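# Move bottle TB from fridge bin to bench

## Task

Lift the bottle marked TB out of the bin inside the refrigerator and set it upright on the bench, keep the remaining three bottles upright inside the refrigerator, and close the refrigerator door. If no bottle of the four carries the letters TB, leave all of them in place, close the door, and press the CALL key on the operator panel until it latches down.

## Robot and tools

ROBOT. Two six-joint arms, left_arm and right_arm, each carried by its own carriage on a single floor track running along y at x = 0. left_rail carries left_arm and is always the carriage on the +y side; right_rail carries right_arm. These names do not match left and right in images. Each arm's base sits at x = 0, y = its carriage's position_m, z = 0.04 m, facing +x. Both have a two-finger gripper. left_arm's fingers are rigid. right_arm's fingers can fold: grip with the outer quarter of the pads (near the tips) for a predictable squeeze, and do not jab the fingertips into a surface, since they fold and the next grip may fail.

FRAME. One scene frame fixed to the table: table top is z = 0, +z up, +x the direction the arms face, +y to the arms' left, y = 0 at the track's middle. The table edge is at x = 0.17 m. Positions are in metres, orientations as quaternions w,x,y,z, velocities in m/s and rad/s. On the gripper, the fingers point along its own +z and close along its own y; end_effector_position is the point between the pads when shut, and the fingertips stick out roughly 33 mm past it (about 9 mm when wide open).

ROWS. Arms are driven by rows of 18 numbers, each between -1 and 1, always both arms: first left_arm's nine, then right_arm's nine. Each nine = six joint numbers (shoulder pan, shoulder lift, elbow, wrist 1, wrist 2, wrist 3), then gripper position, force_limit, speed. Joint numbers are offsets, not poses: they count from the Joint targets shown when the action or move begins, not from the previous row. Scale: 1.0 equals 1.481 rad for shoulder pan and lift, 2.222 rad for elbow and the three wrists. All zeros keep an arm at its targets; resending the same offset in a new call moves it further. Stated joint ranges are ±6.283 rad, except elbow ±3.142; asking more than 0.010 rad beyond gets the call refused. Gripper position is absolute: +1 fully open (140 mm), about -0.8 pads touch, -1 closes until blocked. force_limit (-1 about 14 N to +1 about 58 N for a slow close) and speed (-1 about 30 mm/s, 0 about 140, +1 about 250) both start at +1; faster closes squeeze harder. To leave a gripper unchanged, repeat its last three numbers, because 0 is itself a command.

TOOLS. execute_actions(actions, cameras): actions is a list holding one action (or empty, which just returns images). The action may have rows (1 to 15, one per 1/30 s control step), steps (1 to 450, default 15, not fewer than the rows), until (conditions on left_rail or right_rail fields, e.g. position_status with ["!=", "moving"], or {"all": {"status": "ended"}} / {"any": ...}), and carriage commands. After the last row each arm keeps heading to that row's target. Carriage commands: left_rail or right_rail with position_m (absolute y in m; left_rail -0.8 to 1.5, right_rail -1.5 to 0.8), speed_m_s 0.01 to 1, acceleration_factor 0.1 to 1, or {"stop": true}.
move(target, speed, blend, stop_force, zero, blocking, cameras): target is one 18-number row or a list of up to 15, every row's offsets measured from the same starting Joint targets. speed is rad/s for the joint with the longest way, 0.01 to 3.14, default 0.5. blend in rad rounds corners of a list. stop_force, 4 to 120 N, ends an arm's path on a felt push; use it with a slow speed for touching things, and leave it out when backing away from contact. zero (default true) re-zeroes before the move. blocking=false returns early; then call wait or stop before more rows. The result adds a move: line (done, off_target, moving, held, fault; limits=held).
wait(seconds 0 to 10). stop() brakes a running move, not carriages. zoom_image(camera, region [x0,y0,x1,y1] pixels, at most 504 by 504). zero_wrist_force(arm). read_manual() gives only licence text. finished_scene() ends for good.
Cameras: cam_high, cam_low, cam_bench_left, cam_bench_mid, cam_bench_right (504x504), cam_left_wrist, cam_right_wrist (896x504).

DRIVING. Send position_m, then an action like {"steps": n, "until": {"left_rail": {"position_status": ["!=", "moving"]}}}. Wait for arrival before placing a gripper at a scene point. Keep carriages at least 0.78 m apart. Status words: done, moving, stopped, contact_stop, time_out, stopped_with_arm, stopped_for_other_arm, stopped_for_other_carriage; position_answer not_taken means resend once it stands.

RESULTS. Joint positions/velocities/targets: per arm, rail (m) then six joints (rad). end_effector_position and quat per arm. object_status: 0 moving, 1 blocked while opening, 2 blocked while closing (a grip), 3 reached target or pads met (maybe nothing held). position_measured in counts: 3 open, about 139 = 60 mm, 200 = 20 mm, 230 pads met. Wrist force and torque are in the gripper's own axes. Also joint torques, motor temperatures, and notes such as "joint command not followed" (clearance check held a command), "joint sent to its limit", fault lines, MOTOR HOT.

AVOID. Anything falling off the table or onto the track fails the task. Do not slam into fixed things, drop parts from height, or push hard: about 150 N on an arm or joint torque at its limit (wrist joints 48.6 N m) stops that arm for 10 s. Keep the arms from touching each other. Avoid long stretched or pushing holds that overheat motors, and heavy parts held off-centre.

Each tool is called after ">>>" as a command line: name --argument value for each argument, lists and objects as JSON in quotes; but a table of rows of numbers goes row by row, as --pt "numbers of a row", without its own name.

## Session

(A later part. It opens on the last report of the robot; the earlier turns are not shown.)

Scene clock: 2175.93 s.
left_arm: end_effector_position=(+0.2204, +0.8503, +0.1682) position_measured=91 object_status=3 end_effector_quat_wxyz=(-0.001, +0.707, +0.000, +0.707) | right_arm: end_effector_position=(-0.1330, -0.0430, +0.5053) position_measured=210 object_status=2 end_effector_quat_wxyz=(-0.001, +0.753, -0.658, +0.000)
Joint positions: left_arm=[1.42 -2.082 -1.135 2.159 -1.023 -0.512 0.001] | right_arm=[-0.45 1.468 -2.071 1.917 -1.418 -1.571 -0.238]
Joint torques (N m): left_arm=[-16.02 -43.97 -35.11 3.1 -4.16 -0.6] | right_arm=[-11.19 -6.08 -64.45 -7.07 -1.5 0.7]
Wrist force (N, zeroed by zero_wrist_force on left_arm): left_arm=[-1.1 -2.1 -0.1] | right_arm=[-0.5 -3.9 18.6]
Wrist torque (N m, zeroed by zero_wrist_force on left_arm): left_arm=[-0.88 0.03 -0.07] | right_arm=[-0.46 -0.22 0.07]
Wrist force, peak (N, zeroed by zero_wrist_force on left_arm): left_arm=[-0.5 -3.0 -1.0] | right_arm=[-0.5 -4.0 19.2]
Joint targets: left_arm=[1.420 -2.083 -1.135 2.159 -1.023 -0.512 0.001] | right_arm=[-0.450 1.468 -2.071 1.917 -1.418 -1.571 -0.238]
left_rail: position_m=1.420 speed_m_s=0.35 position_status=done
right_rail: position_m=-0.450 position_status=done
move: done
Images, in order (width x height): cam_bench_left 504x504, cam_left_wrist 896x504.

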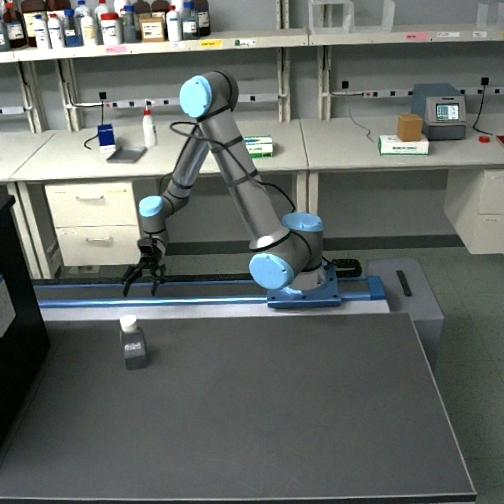

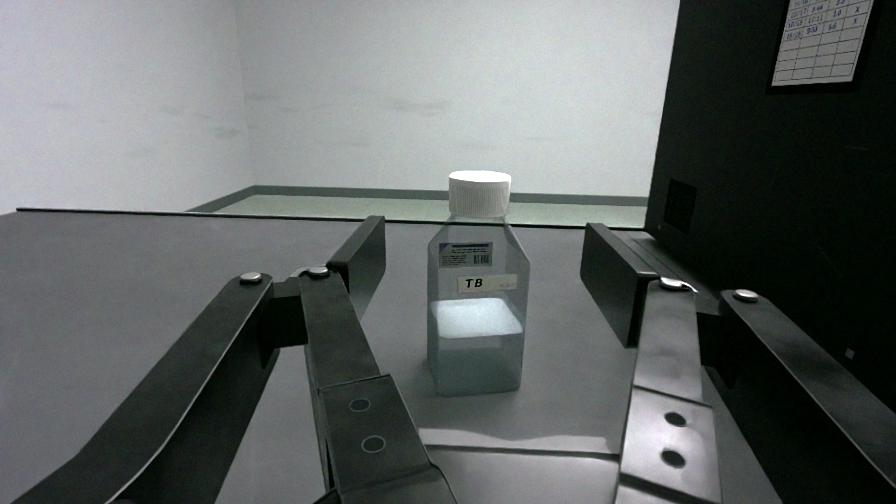

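>>> move --pt "0 0 0 0 0 0 0.3 0 -1 0.0208 0.0578 -0.0201 -0.0184 0 0.0610 -1 0 -1" --pt "0 0 0 0 0 0 0.3 0 -1 0.0326 0.1313 -0.0506 -0.0369 0 0.1317 -1 0 -1" --pt "0 0 0 0 0 0 0.3 0 -1 0.0315 0.2006 -0.0843 -0.0494 0 0.1938 -1 0 -1" --pt "0 0 0 0 0 0 0.3 0 -1 0.0213 0.2658 -0.1206 -0.0565 0 0.2499 -1 0 -1" --pt "0 0 0 0 0 0 0.3 0 -1 0.0093 0.3121 -0.1491 -0.0589 0 0.2889 -1 0 -1" --pt "0 0 0 0 0 0 0.3 0 -1 -0.0058 0.3562 -0.1783 -0.0591 0 0.3260 -1 0 -1" --pt "0 0 0 0 0 0 0.3 0 -1 -0.0233 0.3983 -0.2082 -0.0573 0 0.3615 -1 0 -1" --pt "0 0 0 0 0 0 0.3 0 -1 -0.0428 0.4384 -0.2383 -0.0539 0 0.3956 -1 0 -1" --pt "0 0 0 0 0 0 0.3 0 -1 -0.0639 0.4765 -0.2685 -0.0491 0 0.4287 -1 0 -1" --pt "0 0 0 0 0 0 0.3 0 -1 -0.0865 0.5126 -0.2985 -0.0431 0 0.4607 -1 0 -1" --pt "0 0 0 0 0 0 0.3 0 -1 -0.1103 0.5467 -0.3281 -0.0363 0 0.4920 -1 0 -1" --pt "0 0 0 0 0 0 0.3 0 -1 -0.1352 0.5787 -0.3570 -0.0288 0 0.5226 -1 0 -1" --speed 0.18 --blend '[0.02,0.02,0.02,0.02,0.02,0.02,0.02,0.02,0.02,0.02,0.02,0]' --stop_force 55 --cameras '["cam_right_wrist"]'

Scene clock: 2240.57 s.
left_arm: end_effector_position=(+0.2202, +0.8504, +0.1682) position_measured=91 object_status=3 end_effector_quat_wxyz=(-0.001, +0.707, +0.000, +0.707) | right_arm: end_effector_position=(+0.1035, +0.4644, +0.5053) position_measured=210 object_status=2 end_effector_quat_wxyz=(+0.000, -0.172, +0.985, +0.000)
Joint positions: left_arm=[1.42 -2.083 -1.135 2.159 -1.023 -0.512 0.001] | right_arm=[-0.45 1.268 -1.214 1.124 -1.482 -1.571 0.923]
Joint torques (N m): left_arm=[-17.74 -48.32 -33.41 3.19 -4.21 -1.01] | right_arm=[-16.67 -55.37 -55.61 -1.23 1.76 3.1]
Wrist force (N, zeroed by zero_wrist_force on left_arm): left_arm=[-0.7 -2.1 -0.1] | right_arm=[0.5 -11.5 -8.0]
Wrist torque (N m, zeroed by zero_wrist_force on left_arm): left_arm=[-0.89 -0.05 -0.06] | right_arm=[-1.13 -0.33 -0.14]
Wrist force, peak (N, zeroed by zero_wrist_force on left_arm): left_arm=[-1.7 -2.6 -0.4] | right_arm=[3.8 38.6 31.1]
Joint targets: left_arm=[1.420 -2.083 -1.135 2.159 -1.023 -0.512 0.001] | right_arm=[-0.450 1.268 -1.214 1.124 -1.482 -1.571 0.923]
left_rail: position_m=1.420 speed_m_s=0.35 position_status=done
right_rail: position_m=-0.450 position_status=done
move: done
Images, in order (width x height): cam_right_wrist 896x504.

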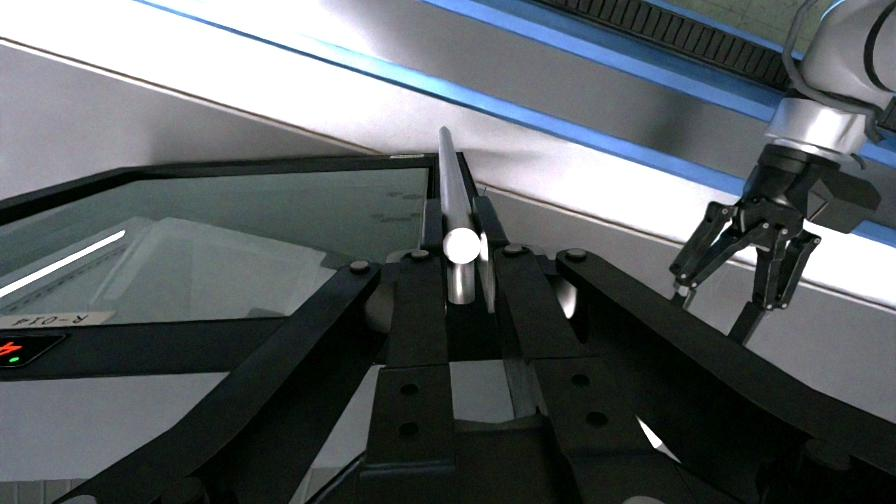

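>>> move --pt "0 0 0 0 0 0 0.3 0 -1 -0.0257 0.0299 -0.0279 0.0079 0 0.0300 -1 0 -1" --pt "0 0 0 0 0 0 0.3 0 -1 -0.0522 0.0574 -0.0543 0.0161 0 0.0594 -1 0 -1" --pt "0 0 0 0 0 0 0.3 0 -1 -0.0749 0.0785 -0.0751 0.0228 0 0.0836 -1 0 -1" --pt "0 0 0 0 0 0 0.3 0 -1 -0.0874 0.0894 -0.0859 0.0264 0 0.0968 -1 0 -1" --speed '[0.12,0.12,0.08,0.03]' --blend '[0.02,0.02,0.01,0]' --stop_force 55 --cameras '["cam_right_wrist","cam_high","cam_low"]'

Scene clock: 2256.00 s.
left_arm: end_effector_position=(+0.2202, +0.8504, +0.1682) position_measured=91 object_status=3 end_effector_quat_wxyz=(-0.001, +0.707, +0.000, +0.707) | right_arm: end_effector_position=(+0.2499, +0.5068, +0.5052) position_measured=210 object_status=2 end_effector_quat_wxyz=(+0.000, +0.000, +1.000, +0.000)
Joint positions: left_arm=[1.42 -2.083 -1.135 2.159 -1.023 -0.512 0.001] | right_arm=[-0.45 1.138 -1.081 0.933 -1.423 -1.571 1.138]
Joint torques (N m): left_arm=[-15.13 -49.4 -33.75 3.17 -4.25 -0.67] | right_arm=[-14.95 -53.1 -49.35 -2.9 4.26 3.05]
Wrist force (N, zeroed by zero_wrist_force on left_arm): left_arm=[-1.3 -2.0 -0.2] | right_arm=[1.0 -14.4 -19.9]
Wrist torque (N m, zeroed by zero_wrist_force on left_arm): left_arm=[-0.86 0.07 -0.07] | right_arm=[-1.02 -0.12 -0.14]
Wrist force, peak (N, zeroed by zero_wrist_force on left_arm): left_arm=[-1.0 -2.9 0.0] | right_arm=[1.0 -14.5 -19.9]
Joint targets: left_arm=[1.420 -2.083 -1.135 2.159 -1.023 -0.512 0.001] | right_arm=[-0.450 1.138 -1.081 0.933 -1.423 -1.571 1.138]
left_rail: position_m=1.420 speed_m_s=0.35 position_status=done
right_rail: position_m=-0.450 position_status=done
move: done
Images, in order (width x height): cam_high 504x504, cam_low 504x504, cam_right_wrist 896x504.

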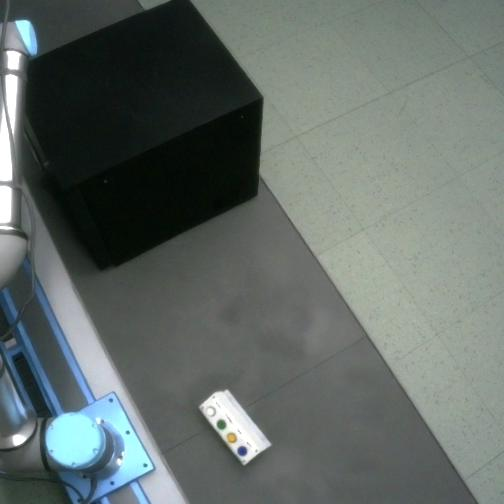

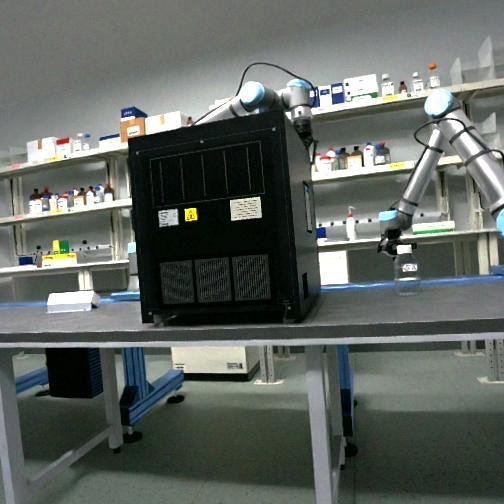

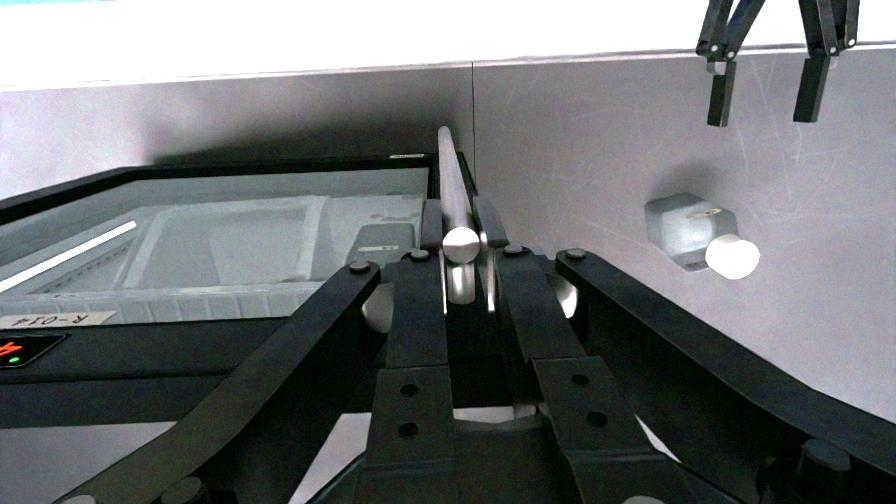

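>>> move --target '[0,0,0,0,0,0,0.3,0,-1,-0.0025,0.0014,-0.0014,0.0005,0,-0.0017,-1,0,-1]' --speed 0.01 --stop_force 30 --cameras '["cam_right_wrist"]'

Scene clock: 2267.57 s.
left_arm: end_effector_position=(+0.2202, +0.8504, +0.1682) position_measured=91 object_status=3 end_effector_quat_wxyz=(-0.001, +0.707, +0.000, +0.707) | right_arm: end_effector_position=(+0.2512, +0.5069, +0.5052) position_measured=210 object_status=2 end_effector_quat_wxyz=(+0.000, +0.000, +1.000, +0.000)
Joint positions: left_arm=[1.42 -2.083 -1.135 2.159 -1.023 -0.512 0.001] | right_arm=[-0.45 1.137 -1.08 0.932 -1.423 -1.571 1.137]
Joint torques (N m): left_arm=[-16.4 -48.1 -32.59 3.37 -3.7 -1.51] | right_arm=[-7.18 -77.81 -25.52 -13.92 -11.24 2.91]
Wrist force (N, zeroed by zero_wrist_force on left_arm): left_arm=[-0.6 -2.0 -0.7] | right_arm=[31.9 -12.7 -19.0]
Wrist torque (N m, zeroed by zero_wrist_force on left_arm): left_arm=[-0.85 -0.08 -0.07] | right_arm=[-0.99 0.07 0.01]
Wrist force, peak (N, zeroed by zero_wrist_force on left_arm): left_arm=[-1.3 -2.7 -0.5] | right_arm=[36.7 -13.4 -22.5]
Joint targets: left_arm=[1.420 -2.083 -1.135 2.159 -1.023 -0.512 0.001] | right_arm=[-0.450 1.137 -1.080 0.932 -1.423 -1.571 1.137]
left_rail: position_m=1.420 speed_m_s=0.35 position_status=done
right_rail: position_m=-0.450 position_status=done
move: contact (right_arm)
Images, in order (width x height): cam_right_wrist 896x504.

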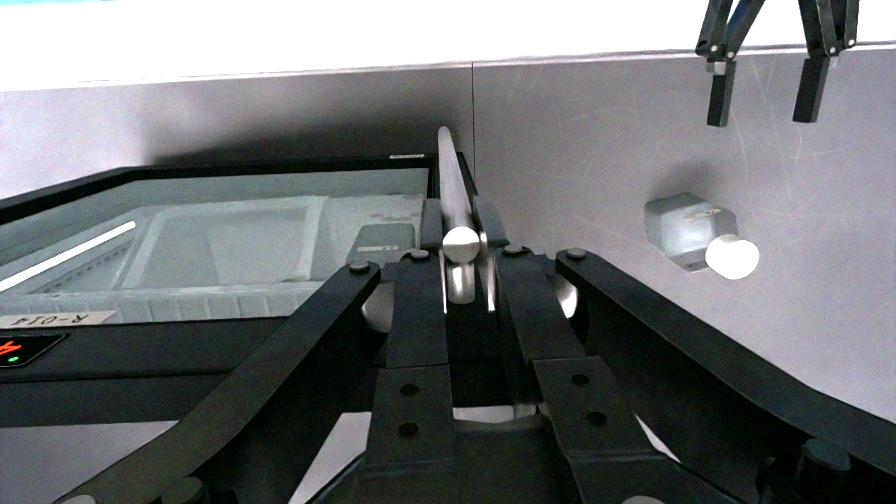

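>>> move --target '[0,0,0,0,0,0,0.3,0,-1,0.0009,-0.0005,0.0006,-0.0002,0,0.0006,-1,0,-1]' --speed 0.01

>>> execute_actions --actions '[{"rows":[[0,0,0,0,0,0,0.3,0,-1,0,0,0,0,0,0,0,0,-1]],"steps":60}]' --cameras '["cam_right_wrist"]'

Scene clock: 2274.23 s.
left_arm: end_effector_position=(+0.2202, +0.8504, +0.1682) position_measured=91 object_status=3 end_effector_quat_wxyz=(-0.001, +0.707, +0.000, +0.707) | right_arm: end_effector_position=(+0.2500, +0.5069, +0.5050) position_measured=210 object_status=2 end_effector_quat_wxyz=(+0.000, +0.000, +1.000, +0.000)
Joint positions: left_arm=[1.42 -2.083 -1.135 2.159 -1.023 -0.512 0.001] | right_arm=[-0.45 1.138 -1.081 0.933 -1.424 -1.571 1.138]
Joint torques (N m): left_arm=[-14.56 -48.27 -31.62 3.34 -4 -1.26] | right_arm=[21.21 -79.07 -21.54 -7.65 -0.67 2.74]
Wrist force (N, zeroed by zero_wrist_force on left_arm): left_arm=[-1.0 -2.5 -0.2] | right_arm=[1.0 -10.0 -20.1]
Wrist torque (N m, zeroed by zero_wrist_force on left_arm): left_arm=[-0.97 0.00 -0.07] | right_arm=[-0.97 -0.20 -0.15]
Wrist force, peak (N, zeroed by zero_wrist_force on left_arm): left_arm=[-1.8 -2.6 -0.1] | right_arm=[32.1 -12.6 -19.4]
Joint targets: left_arm=[1.420 -2.083 -1.135 2.159 -1.023 -0.512 0.001] | right_arm=[-0.450 1.139 -1.081 0.933 -1.423 -1.571 1.138]
left_rail: position_m=1.420 speed_m_s=0.35 position_status=done
right_rail: position_m=-0.450 position_status=done
move: done

Scene clock: 2276.43 s.
left_arm: end_effector_position=(+0.2202, +0.8504, +0.1682) position_measured=91 object_status=3 end_effector_quat_wxyz=(-0.001, +0.707, +0.000, +0.707) | right_arm: end_effector_position=(+0.2497, +0.5069, +0.5050) position_measured=129 object_status=3 end_effector_quat_wxyz=(+0.000, +0.000, +1.000, +0.000)
Joint positions: left_arm=[1.42 -2.083 -1.135 2.159 -1.023 -0.512 0.001] | right_arm=[-0.45 1.139 -1.081 0.933 -1.423 -1.571 1.138]
Joint torques (N m): left_arm=[-11.94 -47.57 -32.71 2.48 -3.85 -1.09] | right_arm=[14.57 -103.96 -62.6 -1.41 3.46 3.16]
Wrist force (N, zeroed by zero_wrist_force on left_arm): left_arm=[-1.2 -2.3 -0.2] | right_arm=[1.1 -2.1 3.1]
Wrist torque (N m, zeroed by zero_wrist_force on left_arm): left_arm=[-0.90 0.06 -0.07] | right_arm=[-0.47 -0.21 -0.11]
Wrist force, peak (N, zeroed by zero_wrist_force on left_arm): left_arm=[-1.4 -2.8 -0.2] | right_arm=[0.4 -10.5 -20.7]
Joint targets: left_arm=[1.420 -2.083 -1.135 2.159 -1.023 -0.512 0.001] | right_arm=[-0.450 1.139 -1.081 0.933 -1.423 -1.571 1.138]
left_rail: position_m=1.420 speed_m_s=0.35 position_status=done
right_rail: position_m=-0.450 position_status=done
Images, in order (width x height): cam_right_wrist 896x504.

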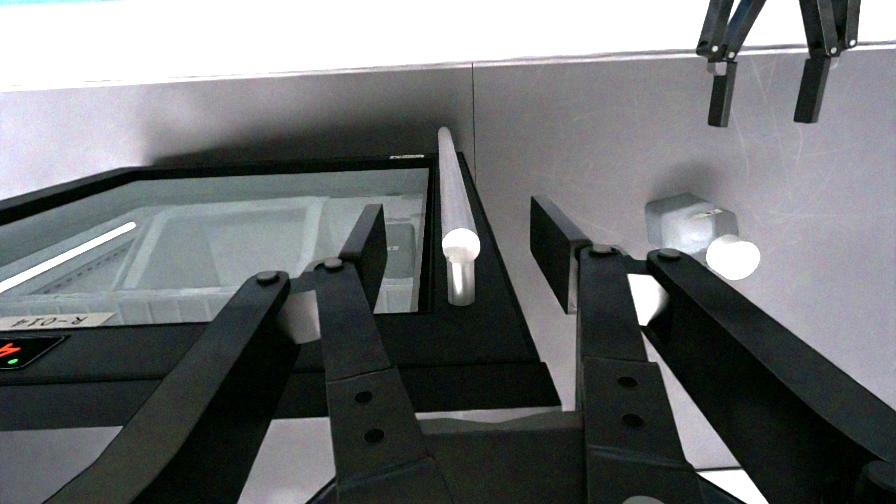

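>>> move --target '[0,0,0,0,0,0,0.3,0,-1,-0.001,0.0421,-0.1210,0.0930,0,-0.0005,0,0,-1]' --speed 0.3 --cameras '["cam_right_wrist","cam_left_wrist","cam_bench_left"]'

>>> zoom_image --camera "cam_right_wrist" --region '[0, 100, 504, 320]'

Scene clock: 2285.40 s.
left_arm: end_effector_position=(+0.2202, +0.8504, +0.1682) position_measured=91 object_status=3 end_effector_quat_wxyz=(-0.001, +0.707, +0.000, +0.707) | right_arm: end_effector_position=(+0.2528, +0.5100, +0.6000) position_measured=129 object_status=3 end_effector_quat_wxyz=(+0.000, +0.000, +1.000, +0.000)
Joint positions: left_arm=[1.42 -2.083 -1.135 2.159 -1.023 -0.512 0.001] | right_arm=[-0.45 1.137 -1.019 0.665 -1.217 -1.571 1.137]
Joint torques (N m): left_arm=[-13.48 -49.3 -32.7 2.66 -3.45 -1.18] | right_arm=[-19.64 -80.01 -59.44 -0.6 3.13 -4.24]
Wrist force (N, zeroed by zero_wrist_force on left_arm): left_arm=[-1.0 -2.0 -0.3] | right_arm=[1.2 -2.4 3.4]
Wrist torque (N m, zeroed by zero_wrist_force on left_arm): left_arm=[-0.87 0.01 -0.06] | right_arm=[-0.54 -0.25 0.06]
Wrist force, peak (N, zeroed by zero_wrist_force on left_arm): left_arm=[-1.4 -2.8 -0.1] | right_arm=[1.2 -2.7 4.4]
Joint targets: left_arm=[1.420 -2.083 -1.135 2.159 -1.023 -0.512 0.001] | right_arm=[-0.450 1.137 -1.019 0.664 -1.217 -1.571 1.137]
left_rail: position_m=1.420 speed_m_s=0.35 position_status=done
right_rail: position_m=-0.450 position_status=done
move: done
Images, in order (width x height): cam_bench_left 504x504, cam_left_wrist 896x504, cam_right_wrist 896x504.

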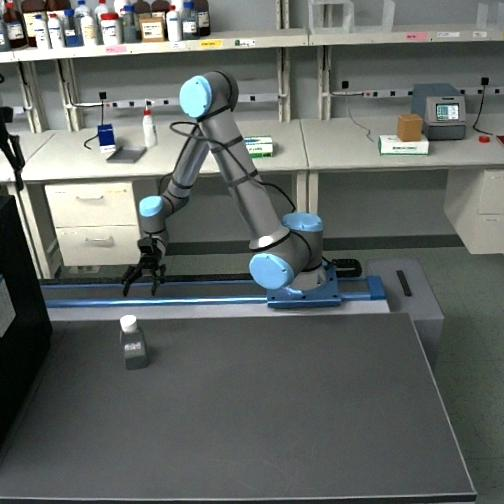

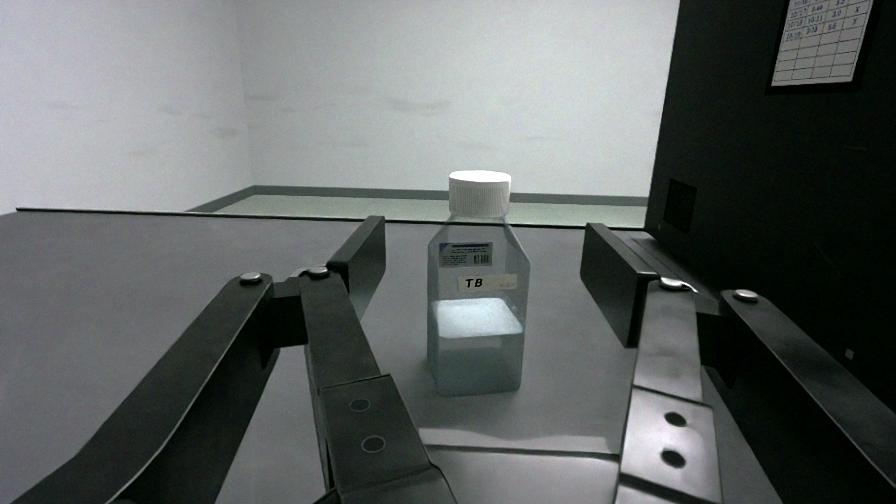

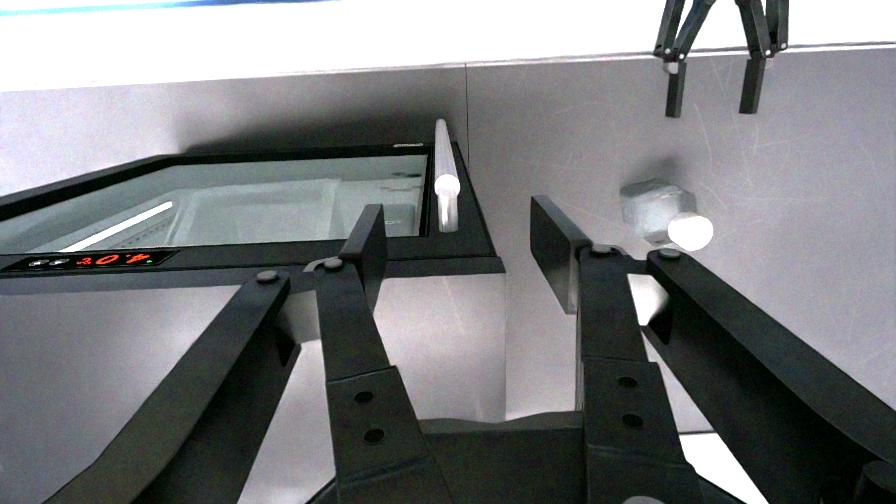

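Scaled by 1.000.

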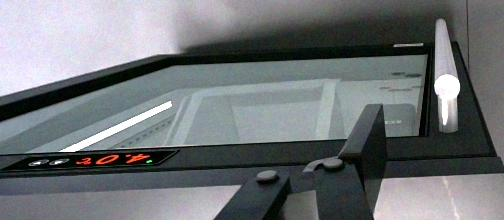

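>>> finished_scene

The scene is finished: the task was done.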